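# Fold the napkin in half with two arms

## Task

Fold the napkin over on itself so it ends up halved, with one edge brought down to lie on the opposite edge.

## Robot and tools

Robot: two arms, left_arm and right_arm, each a six-joint arm with a two-finger parallel gripper. In the scene frame the origin sits at table-top height midway between the nominal bases, +x points out over the table, +z up, and left_arm is on the +y side (arm names do not match image sides). Calibrated bases: left_arm at (-0.038, +0.280, +0.016) m, right_arm at (+0.029, -0.268, +0.046) m, both nearly unrotated. A camera stand is fixed behind the arms. Fixed cameras cam_head_left and cam_head_right (896x504 each) look down from behind and come in that order.

Frames: hand positions, orientations, targets and offsets are expressed in each arm's own base frame. Fixed cameras and the table use the scene frame. The gripper's fingers point along its +z axis and close along its y axis. end_effector_position is the point between the pads, about 1 cm behind the fingertips. Printed poses may be off by a few cm, more at long reach.

Row layout (used by execute_actions and move): 14 numbers, all in [-1, 1]. The first 7 are left_arm: dx, dy, dz, rx, ry, rz, opening. The last 7 are right_arm in the same order. dx..rz are offsets, not poses, counted from that arm's Hand target at the start of the action (or move), along its base axes. Scale: 1.0 = 0.6 m or 180 degrees. rx, ry, rz form one rotation vector about the Hand target position. opening is absolute: +1 fully open (0.093 m), -1 closed. To leave an arm alone send six zeros and repeat its current opening; a 0 in the opening slot commands half-open, not no change.

execute_actions(actions, cameras): actions is a list of actions; each action is a table of up to 15 rows, one row per 1/30 s step, and a short table holds its last row up to step 15. Every row is measured from the start pose of that action, not from the previous row. Each new action starts from the current Hand target, so sending the same offset again moves further. Images come back only for an empty actions list or when cameras names them (["all"] for both; an unknown name voids the call).

move(target, speed, blend, opening_speed, grip_force, blocking, cameras): target is one 14-number row or a list of up to 15 rows; every row is an offset from the same starting Hand targets. Paths are straight lines, ending together, capped at 10 s. speed in m/s, 0.002 to 2.9, default 0.25 (turns up to twice that in rad/s); one value or one per target. blend in m rounds corners in a list; 0 stops at each. opening_speed is on the -1..+1 scale per second, at least 0.2. grip_force in N per pad, 10 to 50, one number or one per arm; it persists, and low values close slowly. blocking=false returns after about 0.5 s while the move runs. Paths avoid nothing; faster moves lag, stray and hit harder. Avoid paths passing near an arm's own base (its elbow can swing); go around. The result adds a move: line with the ending (done, off_target, moving, held, fault) and limits (paced = clipped pose, held = steps withheld). done means at rest within 10 mm and 2 degrees.

wait(seconds): 0 to 3600, runs the scene with no new commands; returns early if a running move ends. stop(): brakes a running move (braking needs room). zoom_image(camera, region): camera is cam_head_left or cam_head_right, region [x0, y0, x1, y1] in pixels, at most 504 each way, from the latest images. read_manual(section="licences") only returns licence texts. finished_scene(scene) ends the scene irreversibly; the fold must hold with the robot let go.

Results: end_effector_position (m) and end_effector_quat_wxyz per arm; Hand target, the last commanded pose after clipping, from which next offsets count; grip_measured, +1 open, -1 closed, pads meet near -0.94, adding about 0.0208 per mm of held width; Joint positions (last number is the opening in m); Joint torques; Joint velocities (may read within noise); Tool commands; motor temperatures; step readings for action calls. A gripper often rests short of its Hand target; resend the gap as an offset. Orientation commands are clipped to 40 degrees from the measured one; check tilt after moves and correct it.

Heat: holding loads, stretching out or pushing into something heats motors. MOTOR HOT appears at 75 °C; 90 °C folds that arm away for the rest of the scene; 100 °C makes it fall.

Avoid: anything leaving the table, dropping or releasing moving items, fast impacts, hard pushes into the table or fixed parts, and any contact between the two arms or grippers (the clearance check does not guard grippers). To end a press, command the target back past the gripper.

Each tool is called after "Request:" in YAML: its name, and indented under it one key for each argument.

## Session

Request:
execute_actions:
  actions: []

Scene clock: 0.00 s.
left_arm: end_effector_position=(+0.1966, -0.1817, +0.2346) grip_measured=+1.000 end_effector_quat_wxyz=(+0.252, +0.170, +0.935, -0.180) | right_arm: end_effector_position=(+0.2369, +0.1406, +0.2442) grip_measured=+1.000 end_effector_quat_wxyz=(+0.445, +0.061, +0.891, +0.070)
Joint positions: left_arm=[-0.714 1.051 1.167 -1.059 0.051 -0.371 0.093] | right_arm=[0.901 0.97 1 -0.851 0.623 0.785 0.093]
Joint velocities: within noise
Joint torques (N m): no reading
Motor temperatures (°C): left_arm=[23 28 22 26 21 21 21] | right_arm=[22 29 23 24 21 23 21]
Heat: left arm: 28 °C; right arm: 29 °C.
Hand target: left_arm +0.1980, -0.1830, +0.2403; +0.260, +0.170, +0.933, -0.185 | right_arm +0.2374, +0.1415, +0.2482; +0.447, +0.063, +0.889, +0.075
Tool commands: left_gripper/opening=+1.0 right_gripper/opening=+1.0

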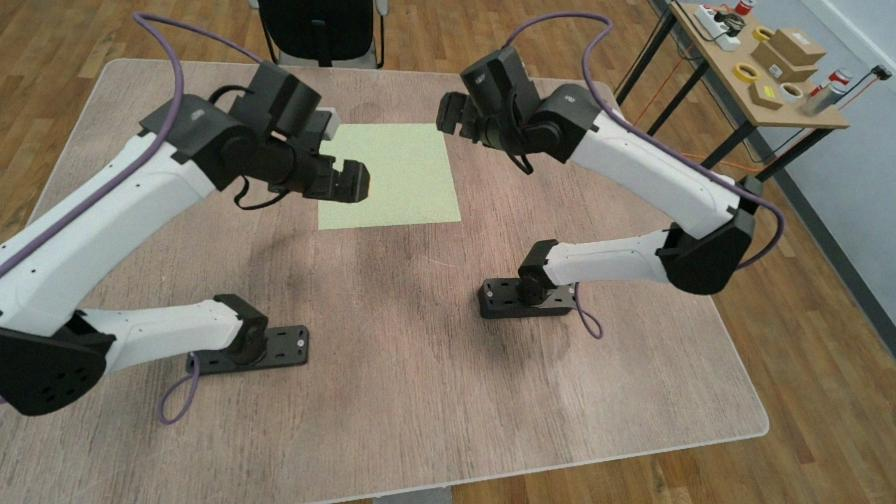

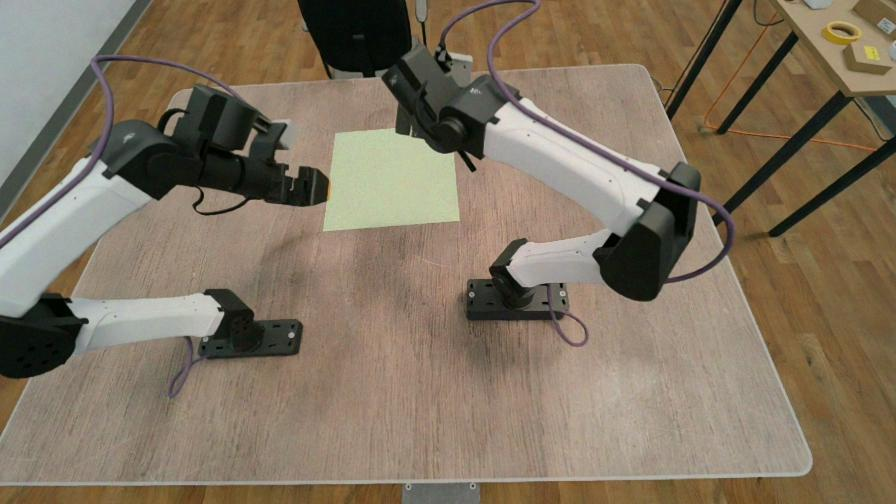

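Request:
move:
  target: [0.1135,0.0527,-0.2505,0.1183,0.1710,0.1186,-0.44,-0.0413,-0.0063,-0.3220,-0.0600,0.2940,0.0623,-0.44]
  cameras: ["all"]

Scene clock: 9.83 s.
left_arm: end_effector_position=(+0.2596, -0.1524, +0.0871) grip_measured=-0.438 end_effector_quat_wxyz=(-0.002, -0.005, +1.000, -0.005) | right_arm: end_effector_position=(+0.2156, +0.1385, +0.0593) grip_measured=-0.438 end_effector_quat_wxyz=(+0.016, -0.034, +0.999, +0.001)
Joint positions: left_arm=[-0.525 1.695 1.272 -1.146 0.011 -0.534 0.024] | right_arm=[0.581 1.528 0.983 -0.997 0.015 0.514 0.024]
Joint torques (N m): left_arm=[0.32 -6.08 9.36 0.18 -0.16 -0.12] | right_arm=[-0.35 -3.59 7.02 0.26 -0.08 -0.24]
Heat: left arm: 28 °C; right arm: 29 °C.
Hand target: left_arm +0.2662, -0.1514, +0.0901; +0.000, -0.013, +1.000, +0.000 | right_arm +0.2125, +0.1378, +0.0550; +0.000, -0.035, +0.999, +0.000
Off the commanded pose: left_arm 0.007 m, 1 deg | right_arm 0.005 m, 2 deg.
move: done

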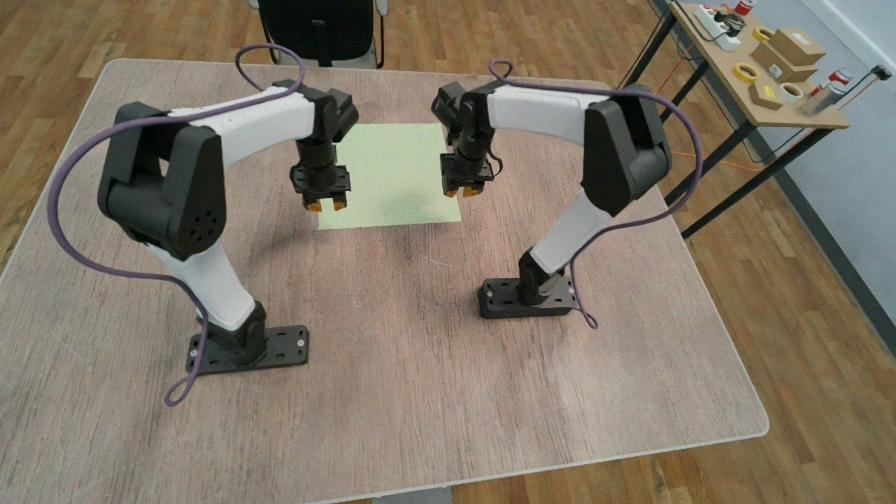

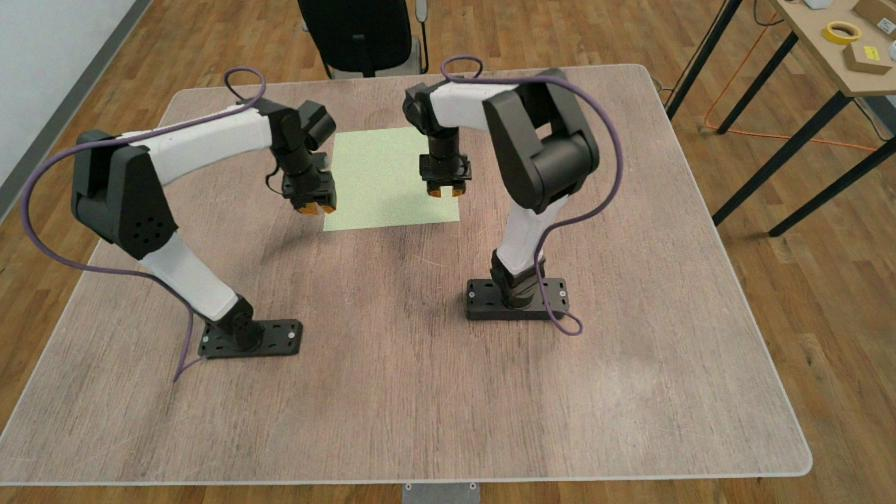

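Request:
zoom_image:
  camera: "cam_head_left"
  region: [280, 110, 520, 245]

Request:
zoom_image:
  camera: "cam_head_right"
  region: [270, 110, 510, 245]

Scaled by 2.100 from the camera's image (finer frame: 1280x720).

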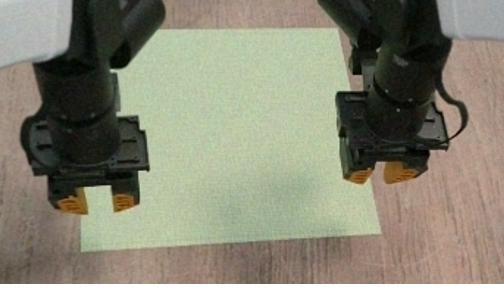

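Scaled by 2.100 from the camera's image (finer frame: 1280x720).

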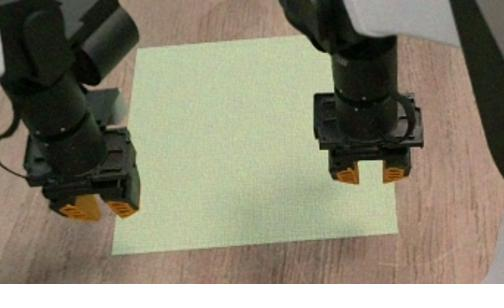

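Request:
move:
  target: [0,0,-0.125,0,0,0,-0.44,0,0,-0.1167,0,0,0,-0.44]
  cameras: ["all"]
  speed: 0.15

Request:
zoom_image:
  camera: "cam_head_left"
  region: [280, 140, 520, 275]

Request:
zoom_image:
  camera: "cam_head_right"
  region: [270, 140, 510, 275]

Scene clock: 11.93 s.
left_arm: end_effector_position=(+0.2651, -0.1555, +0.0226) grip_measured=-0.438 end_effector_quat_wxyz=(+0.002, -0.005, +1.000, -0.007) | right_arm: end_effector_position=(+0.2168, +0.1394, -0.0073) grip_measured=-0.438 end_effector_quat_wxyz=(+0.013, -0.034, +0.999, -0.001)
Joint positions: left_arm=[-0.525 1.785 1.109 -0.884 0.01 -0.535 0.024] | right_arm=[0.581 1.66 0.825 -0.714 0.015 0.513 0.024]
Joint torques (N m): left_arm=[0.38 -6.64 5.19 0.57 -0.13 -0.16] | right_arm=[-0.32 -4.15 4.78 0.51 -0.11 -0.22]
Heat: left arm: 28 °C; right arm: 29 °C.
Hand target: left_arm +0.2661, -0.1513, +0.0151; +0.000, -0.013, +1.000, +0.000 | right_arm +0.2126, +0.1378, -0.0150; +0.000, -0.036, +0.999, +0.000
Off the commanded pose: left_arm 0.009 m, 1 deg | right_arm 0.009 m, 1 deg.
move: done

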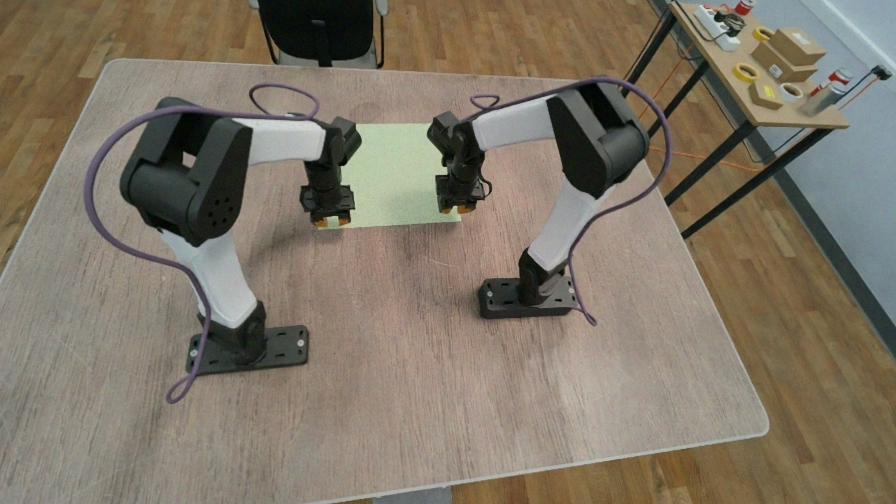

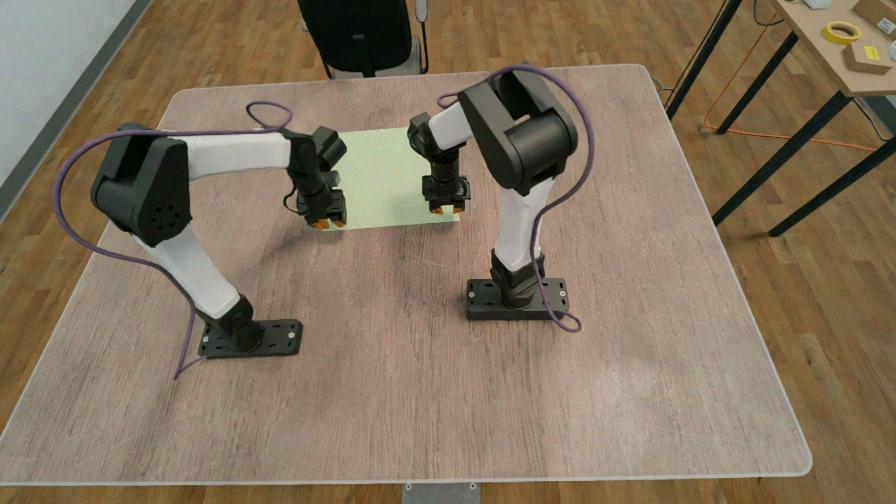

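Scaled by 2.100 from the camera's image (finer frame: 1280x720).

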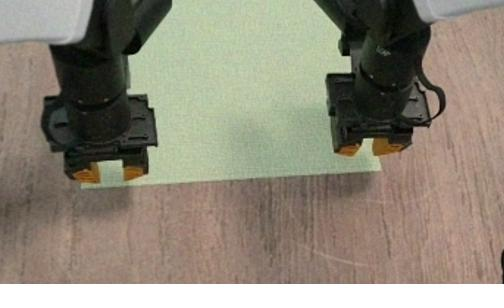

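Scaled by 2.100 from the camera's image (finer frame: 1280x720).

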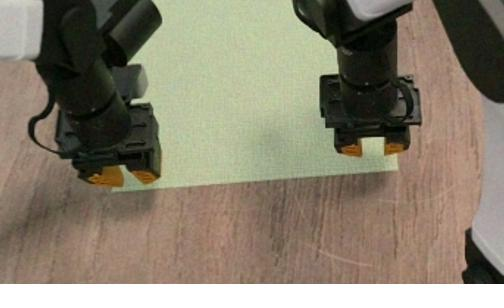

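Request:
move:
  target: [0.029,0,-0.033,0,0,0,-0.44,0,0.0083,-0.033,0,0,0,-0.44]
  cameras: ["all"]
  speed: 0.1

Request:
zoom_image:
  camera: "cam_head_left"
  region: [300, 180, 480, 260]

Request:
zoom_image:
  camera: "cam_head_right"
  region: [300, 180, 480, 260]

Scene clock: 13.83 s.
left_arm: end_effector_position=(+0.2744, -0.1510, -0.0029) grip_measured=-0.438 end_effector_quat_wxyz=(-0.009, -0.014, +1.000, +0.000) | right_arm: end_effector_position=(+0.2184, +0.1420, -0.0273) grip_measured=-0.438 end_effector_quat_wxyz=(+0.013, -0.036, +0.999, -0.001)
Joint positions: left_arm=[-0.498 1.873 1.109 -0.823 0.009 -0.526 0.024] | right_arm=[0.586 1.723 0.799 -0.626 0.015 0.513 0.024]
Joint torques (N m): left_arm=[0.2 -7.19 7.36 0.52 -0.15 0.03] | right_arm=[0.59 -4.27 4.68 0.46 -0.11 -0.05]
Heat: left arm: 29 °C; right arm: 29 °C.
Hand target: left_arm +0.2836, -0.1514, -0.0047; +0.000, -0.013, +1.000, +0.000 | right_arm +0.2126, +0.1428, -0.0348; +0.000, -0.035, +0.999, +0.000
Off the commanded pose: left_arm 0.009 m, 1 deg | right_arm 0.010 m, 1 deg.
move: done

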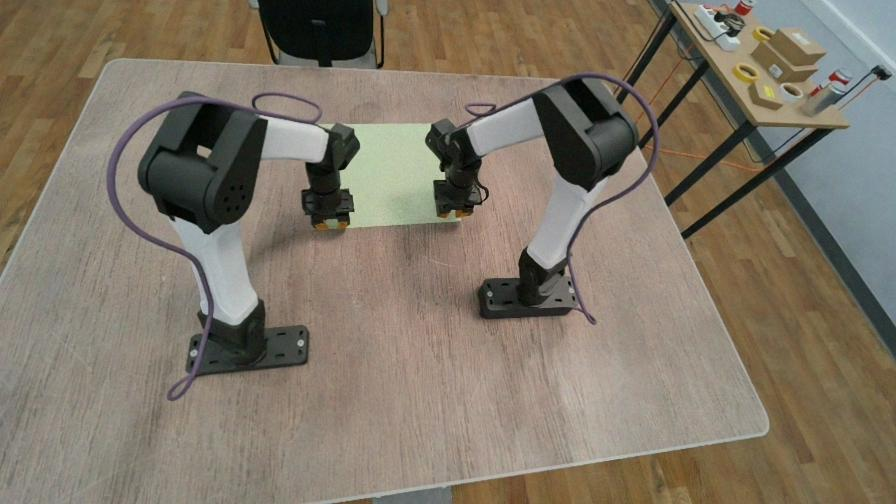

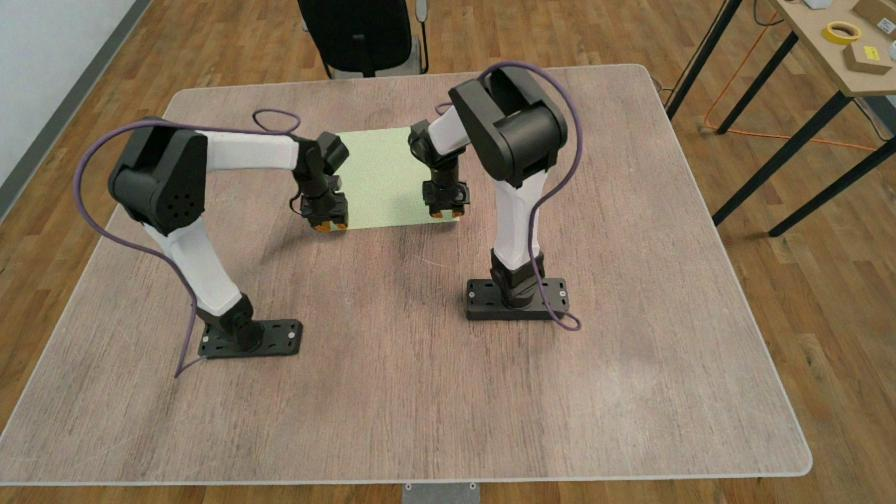

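Scaled by 2.800 from the camera's image (finer frame: 1280x720).

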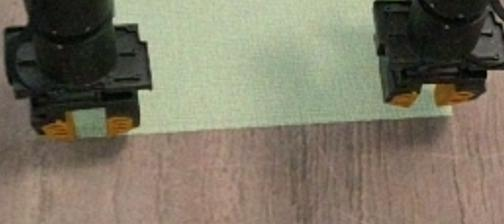

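Scaled by 2.800 from the camera's image (finer frame: 1280x720).

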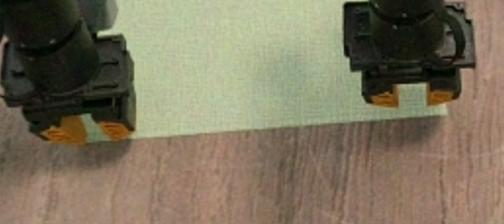

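Request:
move:
  target: [0,0,-0.0155,0,0,0,-0.44,-0.0083,0,-0.0187,0,0,0,-0.44]
  cameras: ["all"]
  speed: 0.05

Request:
zoom_image:
  camera: "cam_head_left"
  region: [300, 180, 480, 260]

Request:
zoom_image:
  camera: "cam_head_right"
  region: [300, 180, 480, 260]

Scene clock: 15.27 s.
left_arm: end_effector_position=(+0.2762, -0.1519, -0.0041) grip_measured=-0.438 end_effector_quat_wxyz=(-0.006, -0.013, +1.000, -0.002) | right_arm: end_effector_position=(+0.2142, +0.1423, -0.0385) grip_measured=-0.438 end_effector_quat_wxyz=(+0.013, -0.037, +0.999, -0.001)
Joint positions: left_arm=[-0.498 1.877 1.109 -0.812 0.009 -0.525 0.024] | right_arm=[0.596 1.744 0.765 -0.571 0.015 0.523 0.024]
Joint torques (N m): left_arm=[0.18 -5.83 5.76 0.85 -0.11 0.02] | right_arm=[0.68 -4.27 4.4 0.51 -0.11 -0.03]
Heat: left arm: 29 °C; right arm: 30 °C.
Hand target: left_arm +0.2836, -0.1514, -0.0141; +0.000, -0.013, +1.000, +0.000 | right_arm +0.2076, +0.1428, -0.0460; +0.000, -0.035, +0.999, +0.000
Off the commanded pose: left_arm 0.012 m, 1 deg | right_arm 0.010 m, 1 deg.
move: off_target (left_arm)

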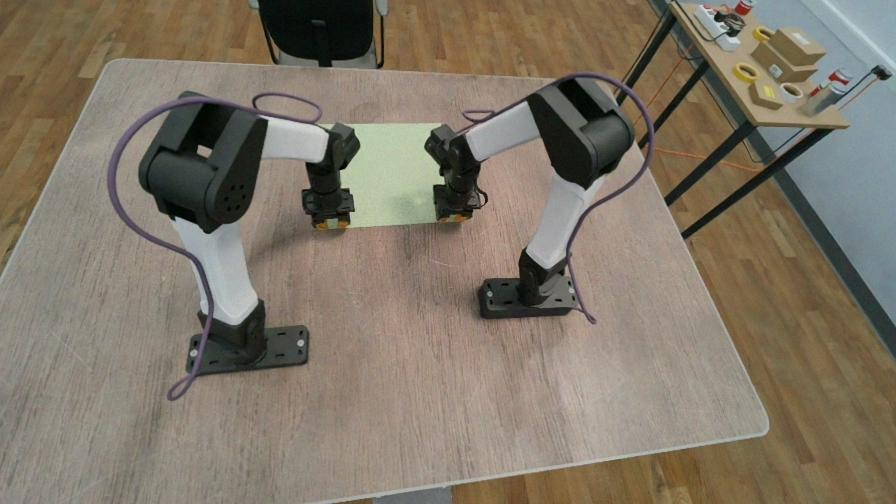

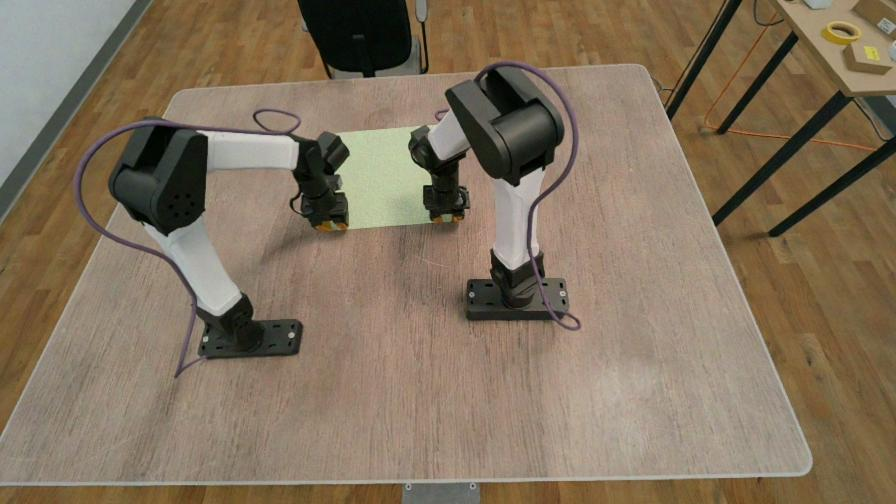

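Scaled by 2.800 from the camera's image (finer frame: 1280x720).

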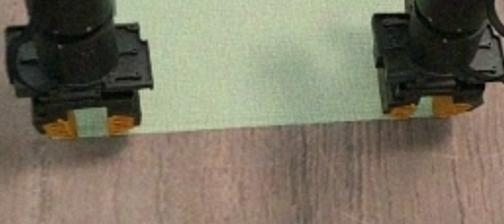

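Scaled by 2.800 from the camera's image (finer frame: 1280x720).

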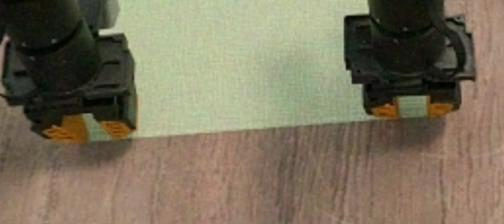

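Request:
move:
  target:
    - [0,0,0,0,0,0,-0.44,0,0,-0.01,0,0,0,-0.44]
    - [0,0,-0.003,0,0,0,-1,0,0,-0.012,0,0,0,-1]
  cameras: ["all"]
  speed: 0.05
  opening_speed: 0.5

Request:
zoom_image:
  camera: "cam_head_left"
  region: [300, 180, 480, 260]

Request:
zoom_image:
  camera: "cam_head_right"
  region: [300, 180, 480, 260]

Scene clock: 17.67 s.
left_arm: end_effector_position=(+0.2824, -0.1553, -0.0041) grip_measured=-0.984 end_effector_quat_wxyz=(+0.006, -0.013, +1.000, -0.009) | right_arm: end_effector_position=(+0.2170, +0.1442, -0.0400) grip_measured=-0.983 end_effector_quat_wxyz=(+0.018, -0.036, +0.999, +0.002)
Joint positions: left_arm=[-0.498 1.877 1.109 -0.783 0.009 -0.524 0] | right_arm=[0.596 1.75 0.765 -0.553 0.015 0.523 0]
Joint torques (N m): left_arm=[0.24 -5.46 5.42 0.64 -0.15 0.04] | right_arm=[0.66 -3.34 3.49 0.66 -0.11 -0.03]
Heat: left arm: 29 °C; right arm: 30 °C.
Hand target: left_arm +0.2835, -0.1514, -0.0159; +0.000, -0.013, +1.000, +0.000 | right_arm +0.2076, +0.1427, -0.0533; +0.000, -0.035, +0.999, +0.000
Off the commanded pose: left_arm 0.012 m, 1 deg | right_arm 0.016 m, 2 deg.
move: off_target (left_arm, right_arm); target 2's new opening was sent with right_arm's hand 0.015 m and 1 deg from that target

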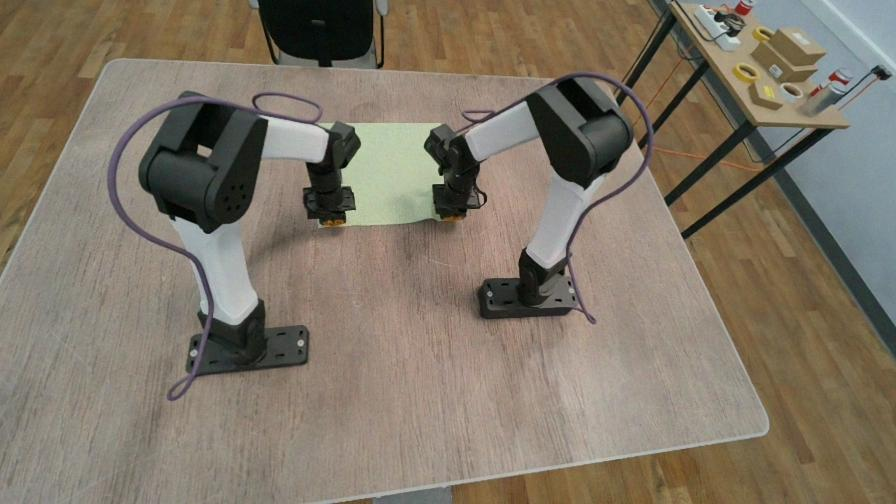

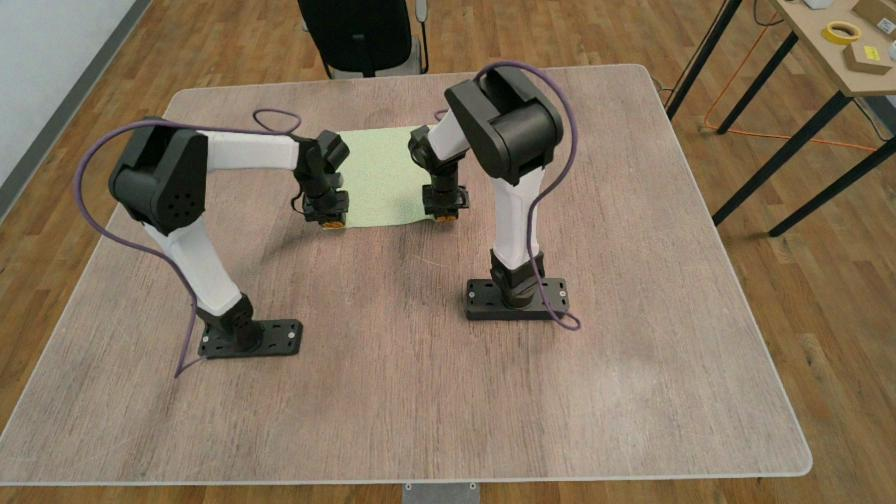

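Scaled by 2.800 from the camera's image (finer frame: 1280x720).

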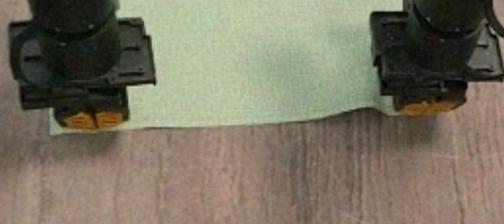

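Scaled by 2.800 from the camera's image (finer frame: 1280x720).

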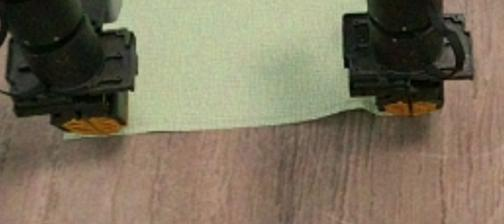

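Request:
move:
  target: [0,0,0.09,0,0,0,-1,0,0,0.1,0,0,0,-1]
  cameras: ["all"]
  speed: 0.1

Request:
zoom_image:
  camera: "cam_head_left"
  region: [280, 110, 520, 245]

Request:
zoom_image:
  camera: "cam_head_right"
  region: [270, 110, 510, 245]

Scene clock: 19.47 s.
left_arm: end_effector_position=(+0.2731, -0.1502, +0.0216) grip_measured=-0.985 end_effector_quat_wxyz=(-0.023, -0.013, +1.000, +0.007) | right_arm: end_effector_position=(+0.2008, +0.1333, -0.0058) grip_measured=-0.984 end_effector_quat_wxyz=(-0.014, -0.036, +0.999, -0.017)
Joint positions: left_arm=[-0.498 1.851 1.188 -0.955 0.009 -0.524 0] | right_arm=[0.596 1.653 0.823 -0.783 0.015 0.523 0]
Joint torques (N m): left_arm=[0.17 -11.96 8.81 0.09 -0.16 0] | right_arm=[0.75 -7.69 8.73 0.07 -0.1 -0.05]
Heat: left arm: 29 °C; right arm: 30 °C.
Hand target: left_arm +0.2835, -0.1513, +0.0381; +0.000, -0.013, +1.000, +0.000 | right_arm +0.2076, +0.1428, +0.0068; +0.000, -0.035, +0.999, +0.000
Off the commanded pose: left_arm 0.020 m, 3 deg | right_arm 0.017 m, 3 deg.
move: off_target (left_arm, right_arm)

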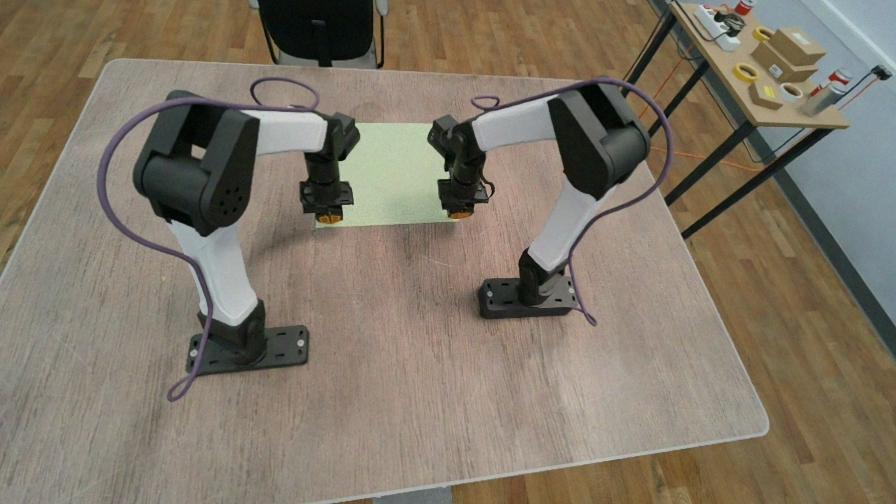

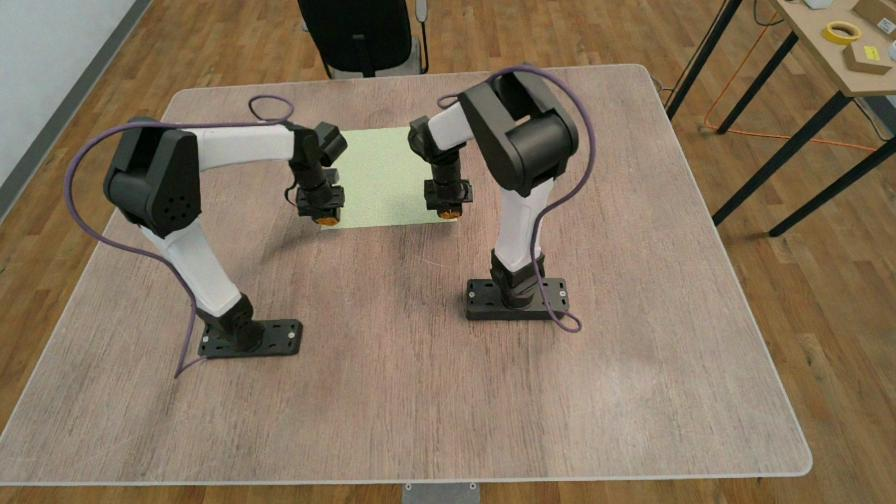

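Scaled by 2.100 from the camera's image (finer frame: 1280x720).

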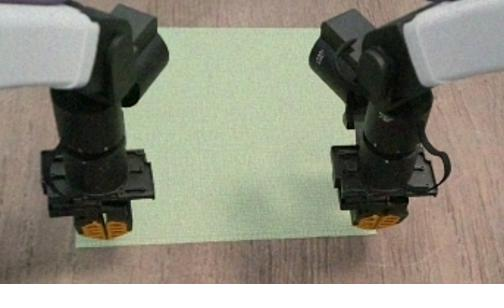

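Scaled by 2.100 from the camera's image (finer frame: 1280x720).

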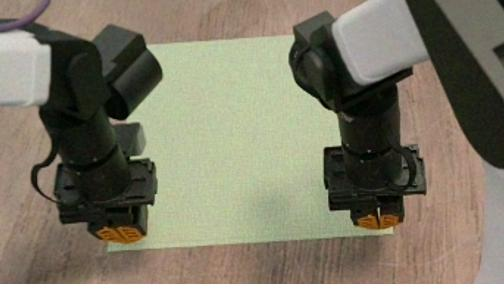

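Request:
move:
  target:
    - [-0.004,-0.02,-0.02,0,0,0,0.3,-0.005,0.028,-0.03,0,0,0,0.3]
    - [-0.004,-0.02,-0.088,0,0,0,0.3,-0.005,0.028,-0.097,0,0,0,0.3]
    - [-0.004,-0.02,-0.088,0,0,0,-0.2,-0.005,0.028,-0.097,0,0,0,-0.2]
  cameras: ["all"]
  speed: 0.08
  opening_speed: 0.7

Request:
zoom_image:
  camera: "cam_head_left"
  region: [300, 180, 480, 260]

Request:
zoom_image:
  camera: "cam_head_right"
  region: [300, 180, 480, 260]

Scene clock: 23.97 s.
left_arm: end_effector_position=(+0.2858, -0.1655, -0.0036) grip_measured=-0.197 end_effector_quat_wxyz=(+0.009, -0.012, +1.000, -0.011) | right_arm: end_effector_position=(+0.2048, +0.1560, -0.0401) grip_measured=-0.196 end_effector_quat_wxyz=(+0.003, -0.037, +0.999, -0.009)
Joint positions: left_arm=[-0.52 1.897 1.139 -0.786 0.009 -0.544 0.036] | right_arm=[0.663 1.77 0.791 -0.596 0.018 0.589 0.036]
Joint torques (N m): left_arm=[-0.81 -6.65 4.67 0.58 -0.11 -0.13] | right_arm=[0.21 -3.33 4.19 0.88 -0.1 -0.1]
Heat: left arm: 30 °C; right arm: 30 °C.
Hand target: left_arm +0.2811, -0.1634, -0.0147; +0.000, -0.013, +1.000, +0.000 | right_arm +0.2047, +0.1595, -0.0514; +0.000, -0.035, +0.999, +0.000
Off the commanded pose: left_arm 0.012 m, 2 deg | right_arm 0.012 m, 1 deg.
move: off_target (left_arm, right_arm); target 3's new opening was sent with right_arm's hand 0.011 m and 0 deg from that target

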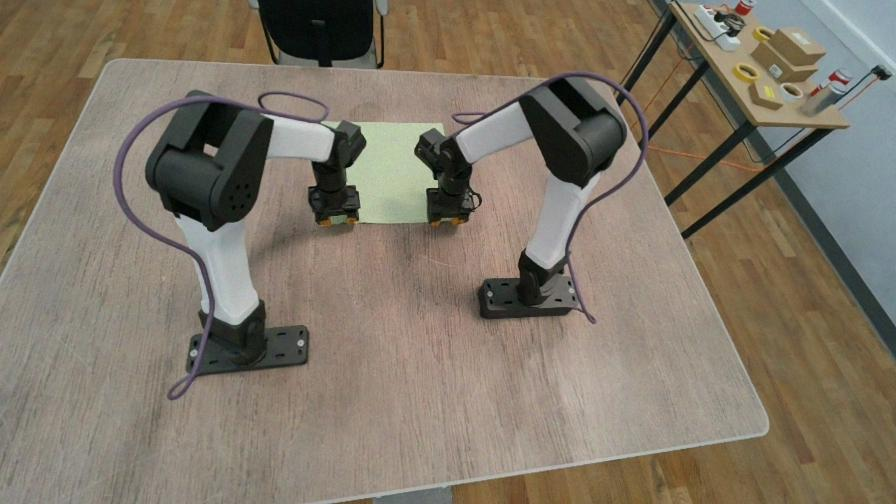

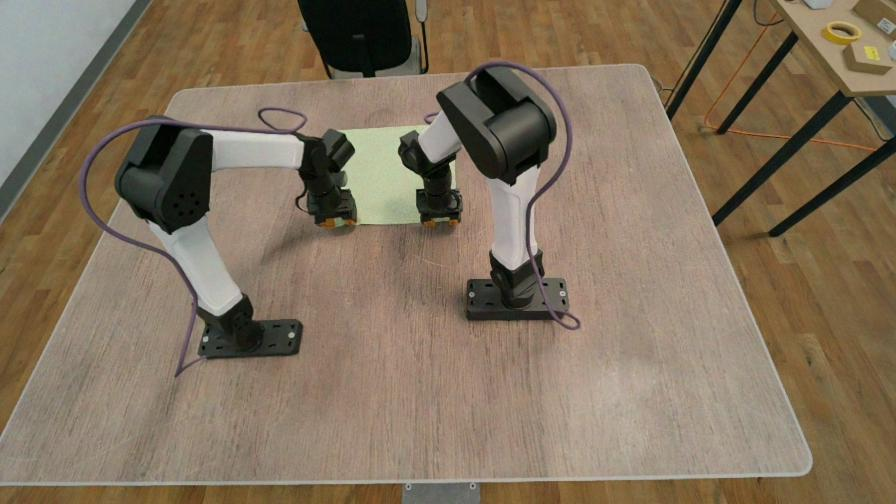

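Scaled by 2.800 from the camera's image (finer frame: 1280x720).

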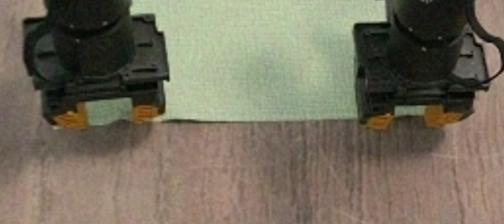

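Scaled by 2.800 from the camera's image (finer frame: 1280x720).

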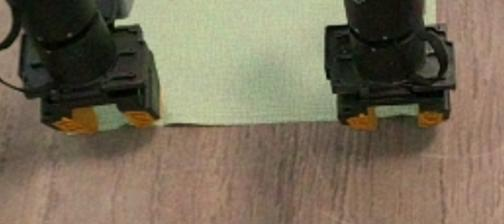

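Request:
zoom_image:
  camera: "cam_head_left"
  region: [310, 200, 370, 234]

Request:
zoom_image:
  camera: "cam_head_right"
  region: [410, 200, 470, 234]

Scaled by 8.400 from the camera's image (finer frame: 1280x720).

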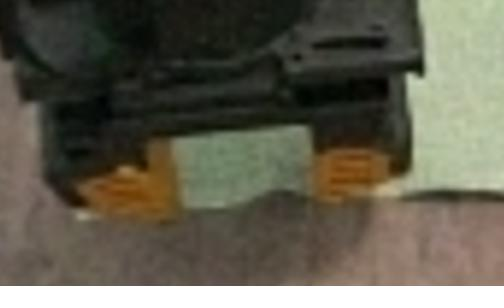

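Scaled by 8.400 from the camera's image (finer frame: 1280x720).

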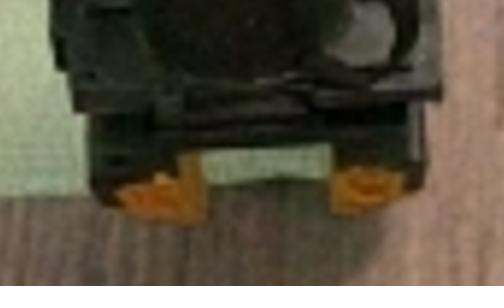

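Request:
move:
  target:
    - [0,0,0,0,0,0,-0.6,0,0,0,0,0,0,-0.6]
    - [0,0,0,0,0,0,-1,0,0,0,0,0,0,-1]
  cameras: ["all"]
  speed: 0.08
  opening_speed: 0.7

Request:
zoom_image:
  camera: "cam_head_left"
  region: [300, 180, 480, 260]

Request:
zoom_image:
  camera: "cam_head_right"
  region: [300, 180, 480, 260]

Scene clock: 26.23 s.
left_arm: end_effector_position=(+0.2860, -0.1657, -0.0036) grip_measured=-0.983 end_effector_quat_wxyz=(+0.010, -0.012, +1.000, -0.011) | right_arm: end_effector_position=(+0.2066, +0.1575, -0.0401) grip_measured=-0.983 end_effector_quat_wxyz=(+0.007, -0.037, +0.999, -0.006)
Joint positions: left_arm=[-0.52 1.897 1.139 -0.784 0.009 -0.544 0] | right_arm=[0.663 1.77 0.791 -0.587 0.018 0.589 0]
Joint torques (N m): left_arm=[-0.94 -6.72 4.6 0.56 -0.14 -0.15] | right_arm=[0.24 -3.37 4.1 0.77 -0.08 -0.11]
Heat: left arm: 30 °C; right arm: 30 °C.
Hand target: left_arm +0.2811, -0.1634, -0.0147; +0.000, -0.013, +1.000, +0.000 | right_arm +0.2046, +0.1595, -0.0514; +0.000, -0.035, +0.999, +0.000
Off the commanded pose: left_arm 0.012 m, 2 deg | right_arm 0.012 m, 1 deg.
move: done; target 2's new opening was sent with left_arm's hand 0.012 m and 2 deg from that target

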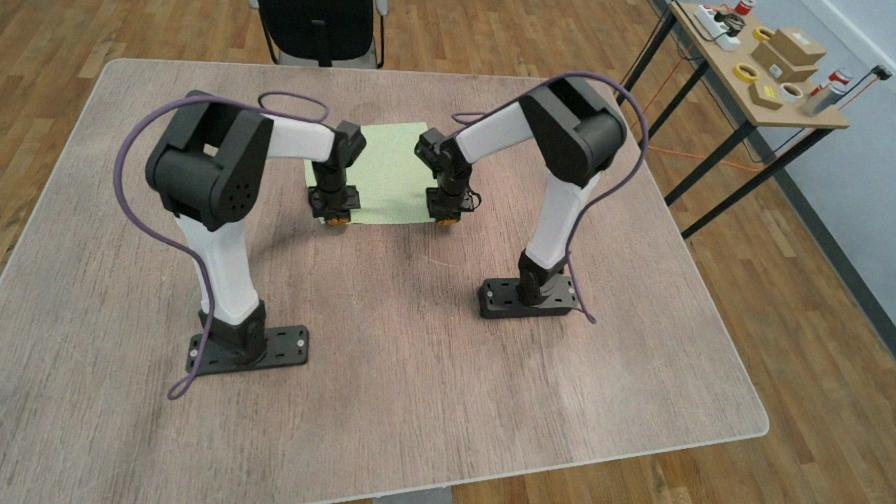

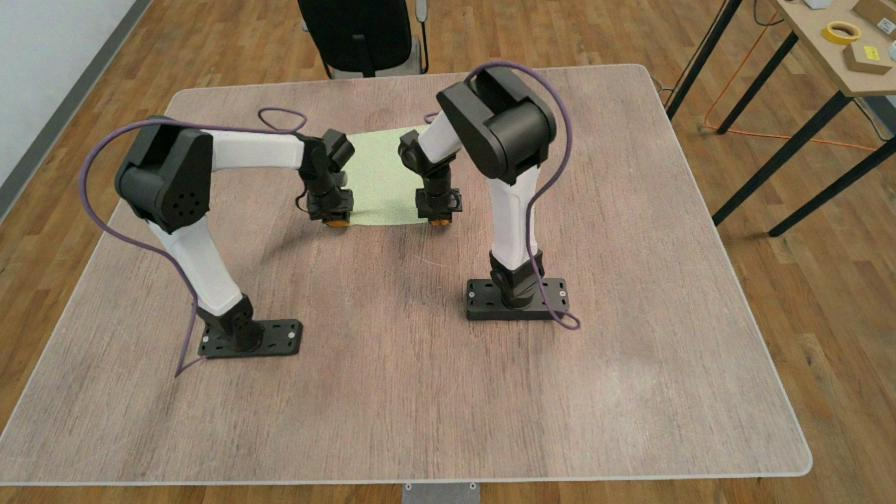

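Scaled by 2.800 from the camera's image (finer frame: 1280x720).

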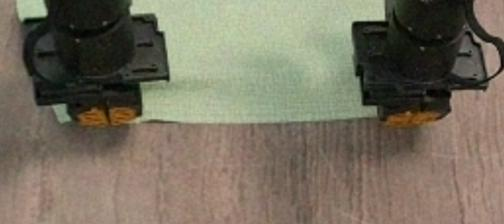

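Scaled by 2.800 from the camera's image (finer frame: 1280x720).

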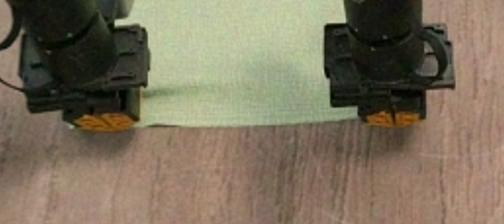

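Request:
move:
  target: [0.01,0,0.11,0,0,0,-1,0.01,0,0.11,0,0,0,-1]
  cameras: ["all"]
  speed: 0.1

Request:
zoom_image:
  camera: "cam_head_left"
  region: [280, 110, 520, 245]

Request:
zoom_image:
  camera: "cam_head_right"
  region: [270, 110, 510, 245]

Scene clock: 28.00 s.
left_arm: end_effector_position=(+0.2779, -0.1610, +0.0345) grip_measured=-0.984 end_effector_quat_wxyz=(-0.022, -0.012, +1.000, +0.008) | right_arm: end_effector_position=(+0.2024, +0.1519, +0.0011) grip_measured=-0.984 end_effector_quat_wxyz=(-0.013, -0.034, +0.999, -0.019)
Joint positions: left_arm=[-0.52 1.865 1.262 -1.014 0.009 -0.544 0] | right_arm=[0.654 1.682 0.888 -0.821 0.016 0.586 0]
Joint torques (N m): left_arm=[-0.09 -12.15 9.06 0.05 -0.12 -0.05] | right_arm=[-0.24 -8.05 8.96 0.1 -0.12 -0.19]
Heat: left arm: 30 °C; right arm: 31 °C.
Hand target: left_arm +0.2872, -0.1634, +0.0514; +0.000, -0.013, +1.000, +0.000 | right_arm +0.2106, +0.1595, +0.0145; +0.000, -0.035, +0.999, +0.000
Off the commanded pose: left_arm 0.019 m, 3 deg | right_arm 0.018 m, 3 deg.
move: off_target (left_arm, right_arm)

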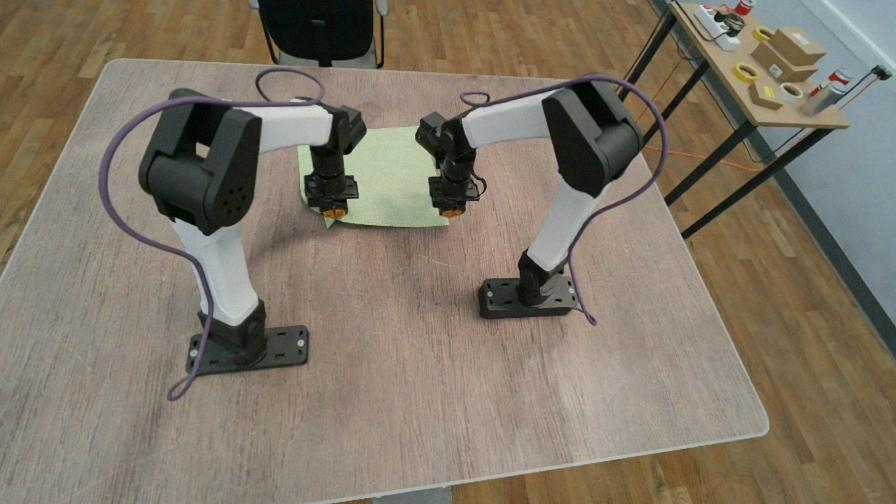

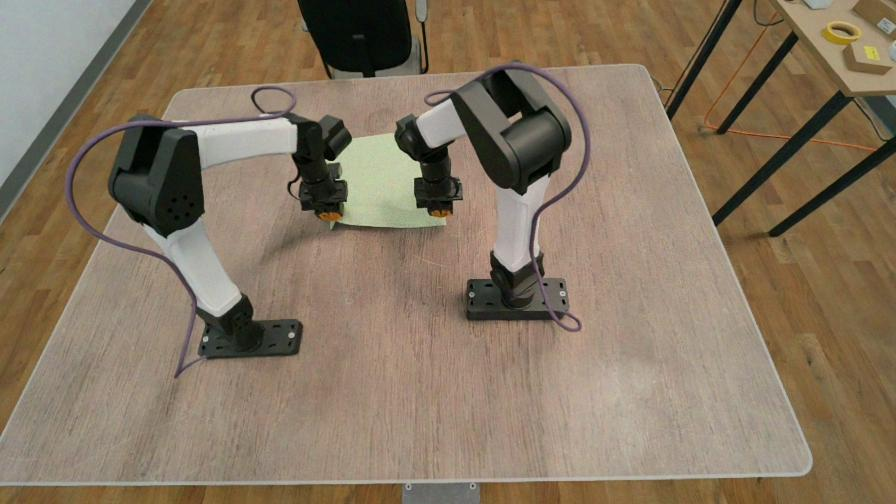

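Scaled by 2.100 from the camera's image (finer frame: 1280x720).

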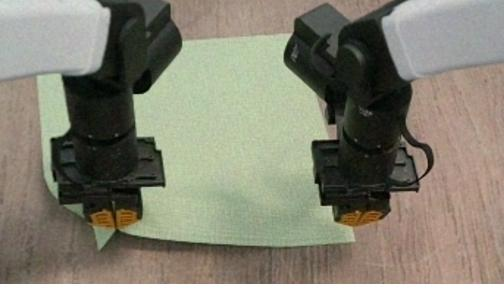

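Scaled by 2.100 from the camera's image (finer frame: 1280x720).

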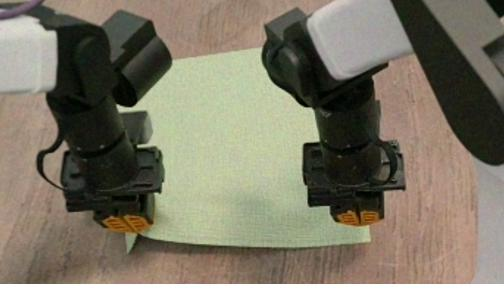

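Request:
move:
  target:
    - [0,-0.015,-0.02,0,0,0,-1,-0.0193,0.031,-0.04,0,0,0,0.3]
    - [0,-0.03,-0.035,0,0,0,-1,-0.0193,0.031,-0.107,0,0,0,0.3]
  cameras: ["all"]
  speed: 0.08

Request:
zoom_image:
  camera: "cam_head_left"
  region: [300, 180, 480, 260]

Request:
zoom_image:
  camera: "cam_head_right"
  region: [300, 180, 480, 260]

Scene clock: 30.67 s.
left_arm: end_effector_position=(+0.2787, -0.1745, +0.0306) grip_measured=-0.984 end_effector_quat_wxyz=(-0.012, -0.013, +1.000, +0.002) | right_arm: end_effector_position=(+0.2007, +0.1748, -0.0397) grip_measured=+0.298 end_effector_quat_wxyz=(+0.004, -0.036, +0.999, -0.005)
Joint positions: left_arm=[-0.555 1.877 1.262 -0.979 0.009 -0.58 0] | right_arm=[0.725 1.794 0.824 -0.601 0.013 0.653 0.059]
Joint torques (N m): left_arm=[-1.03 -7.35 8.32 0.48 -0.14 -0.12] | right_arm=[0.49 -3.96 4.42 0.75 -0.06 -0.06]
Heat: left arm: 31 °C; right arm: 31 °C.
Hand target: left_arm +0.2872, -0.1814, +0.0303; +0.000, -0.013, +1.000, +0.000 | right_arm +0.1990, +0.1781, -0.0496; +0.000, -0.035, +0.999, +0.000
Off the commanded pose: left_arm 0.011 m, 1 deg | right_arm 0.011 m, 1 deg.
move: off_target (left_arm, right_arm)

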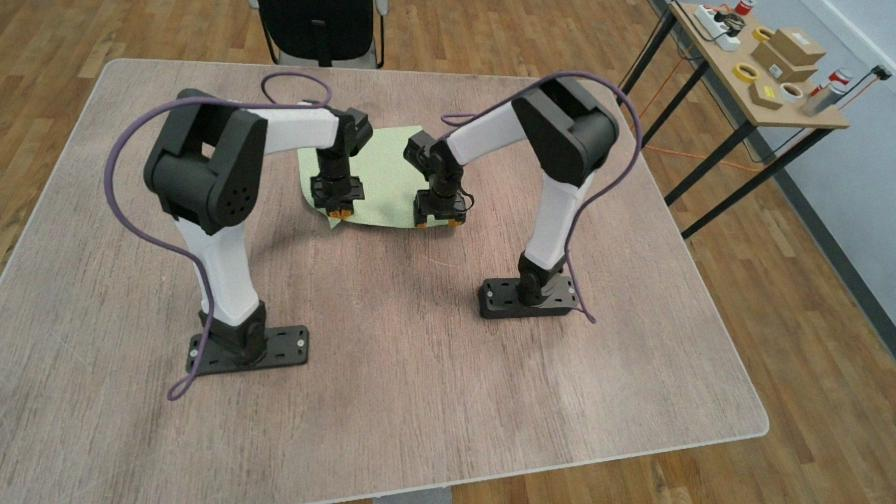

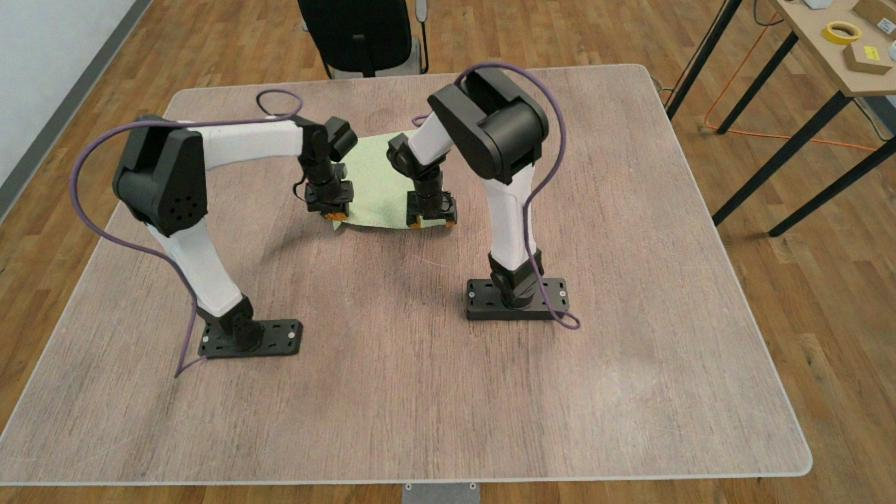

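Scaled by 2.800 from the camera's image (finer frame: 1280x720).

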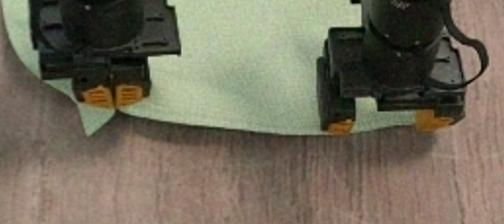

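Scaled by 2.800 from the camera's image (finer frame: 1280x720).

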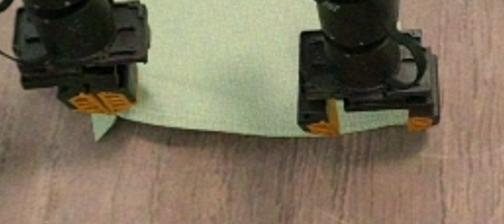

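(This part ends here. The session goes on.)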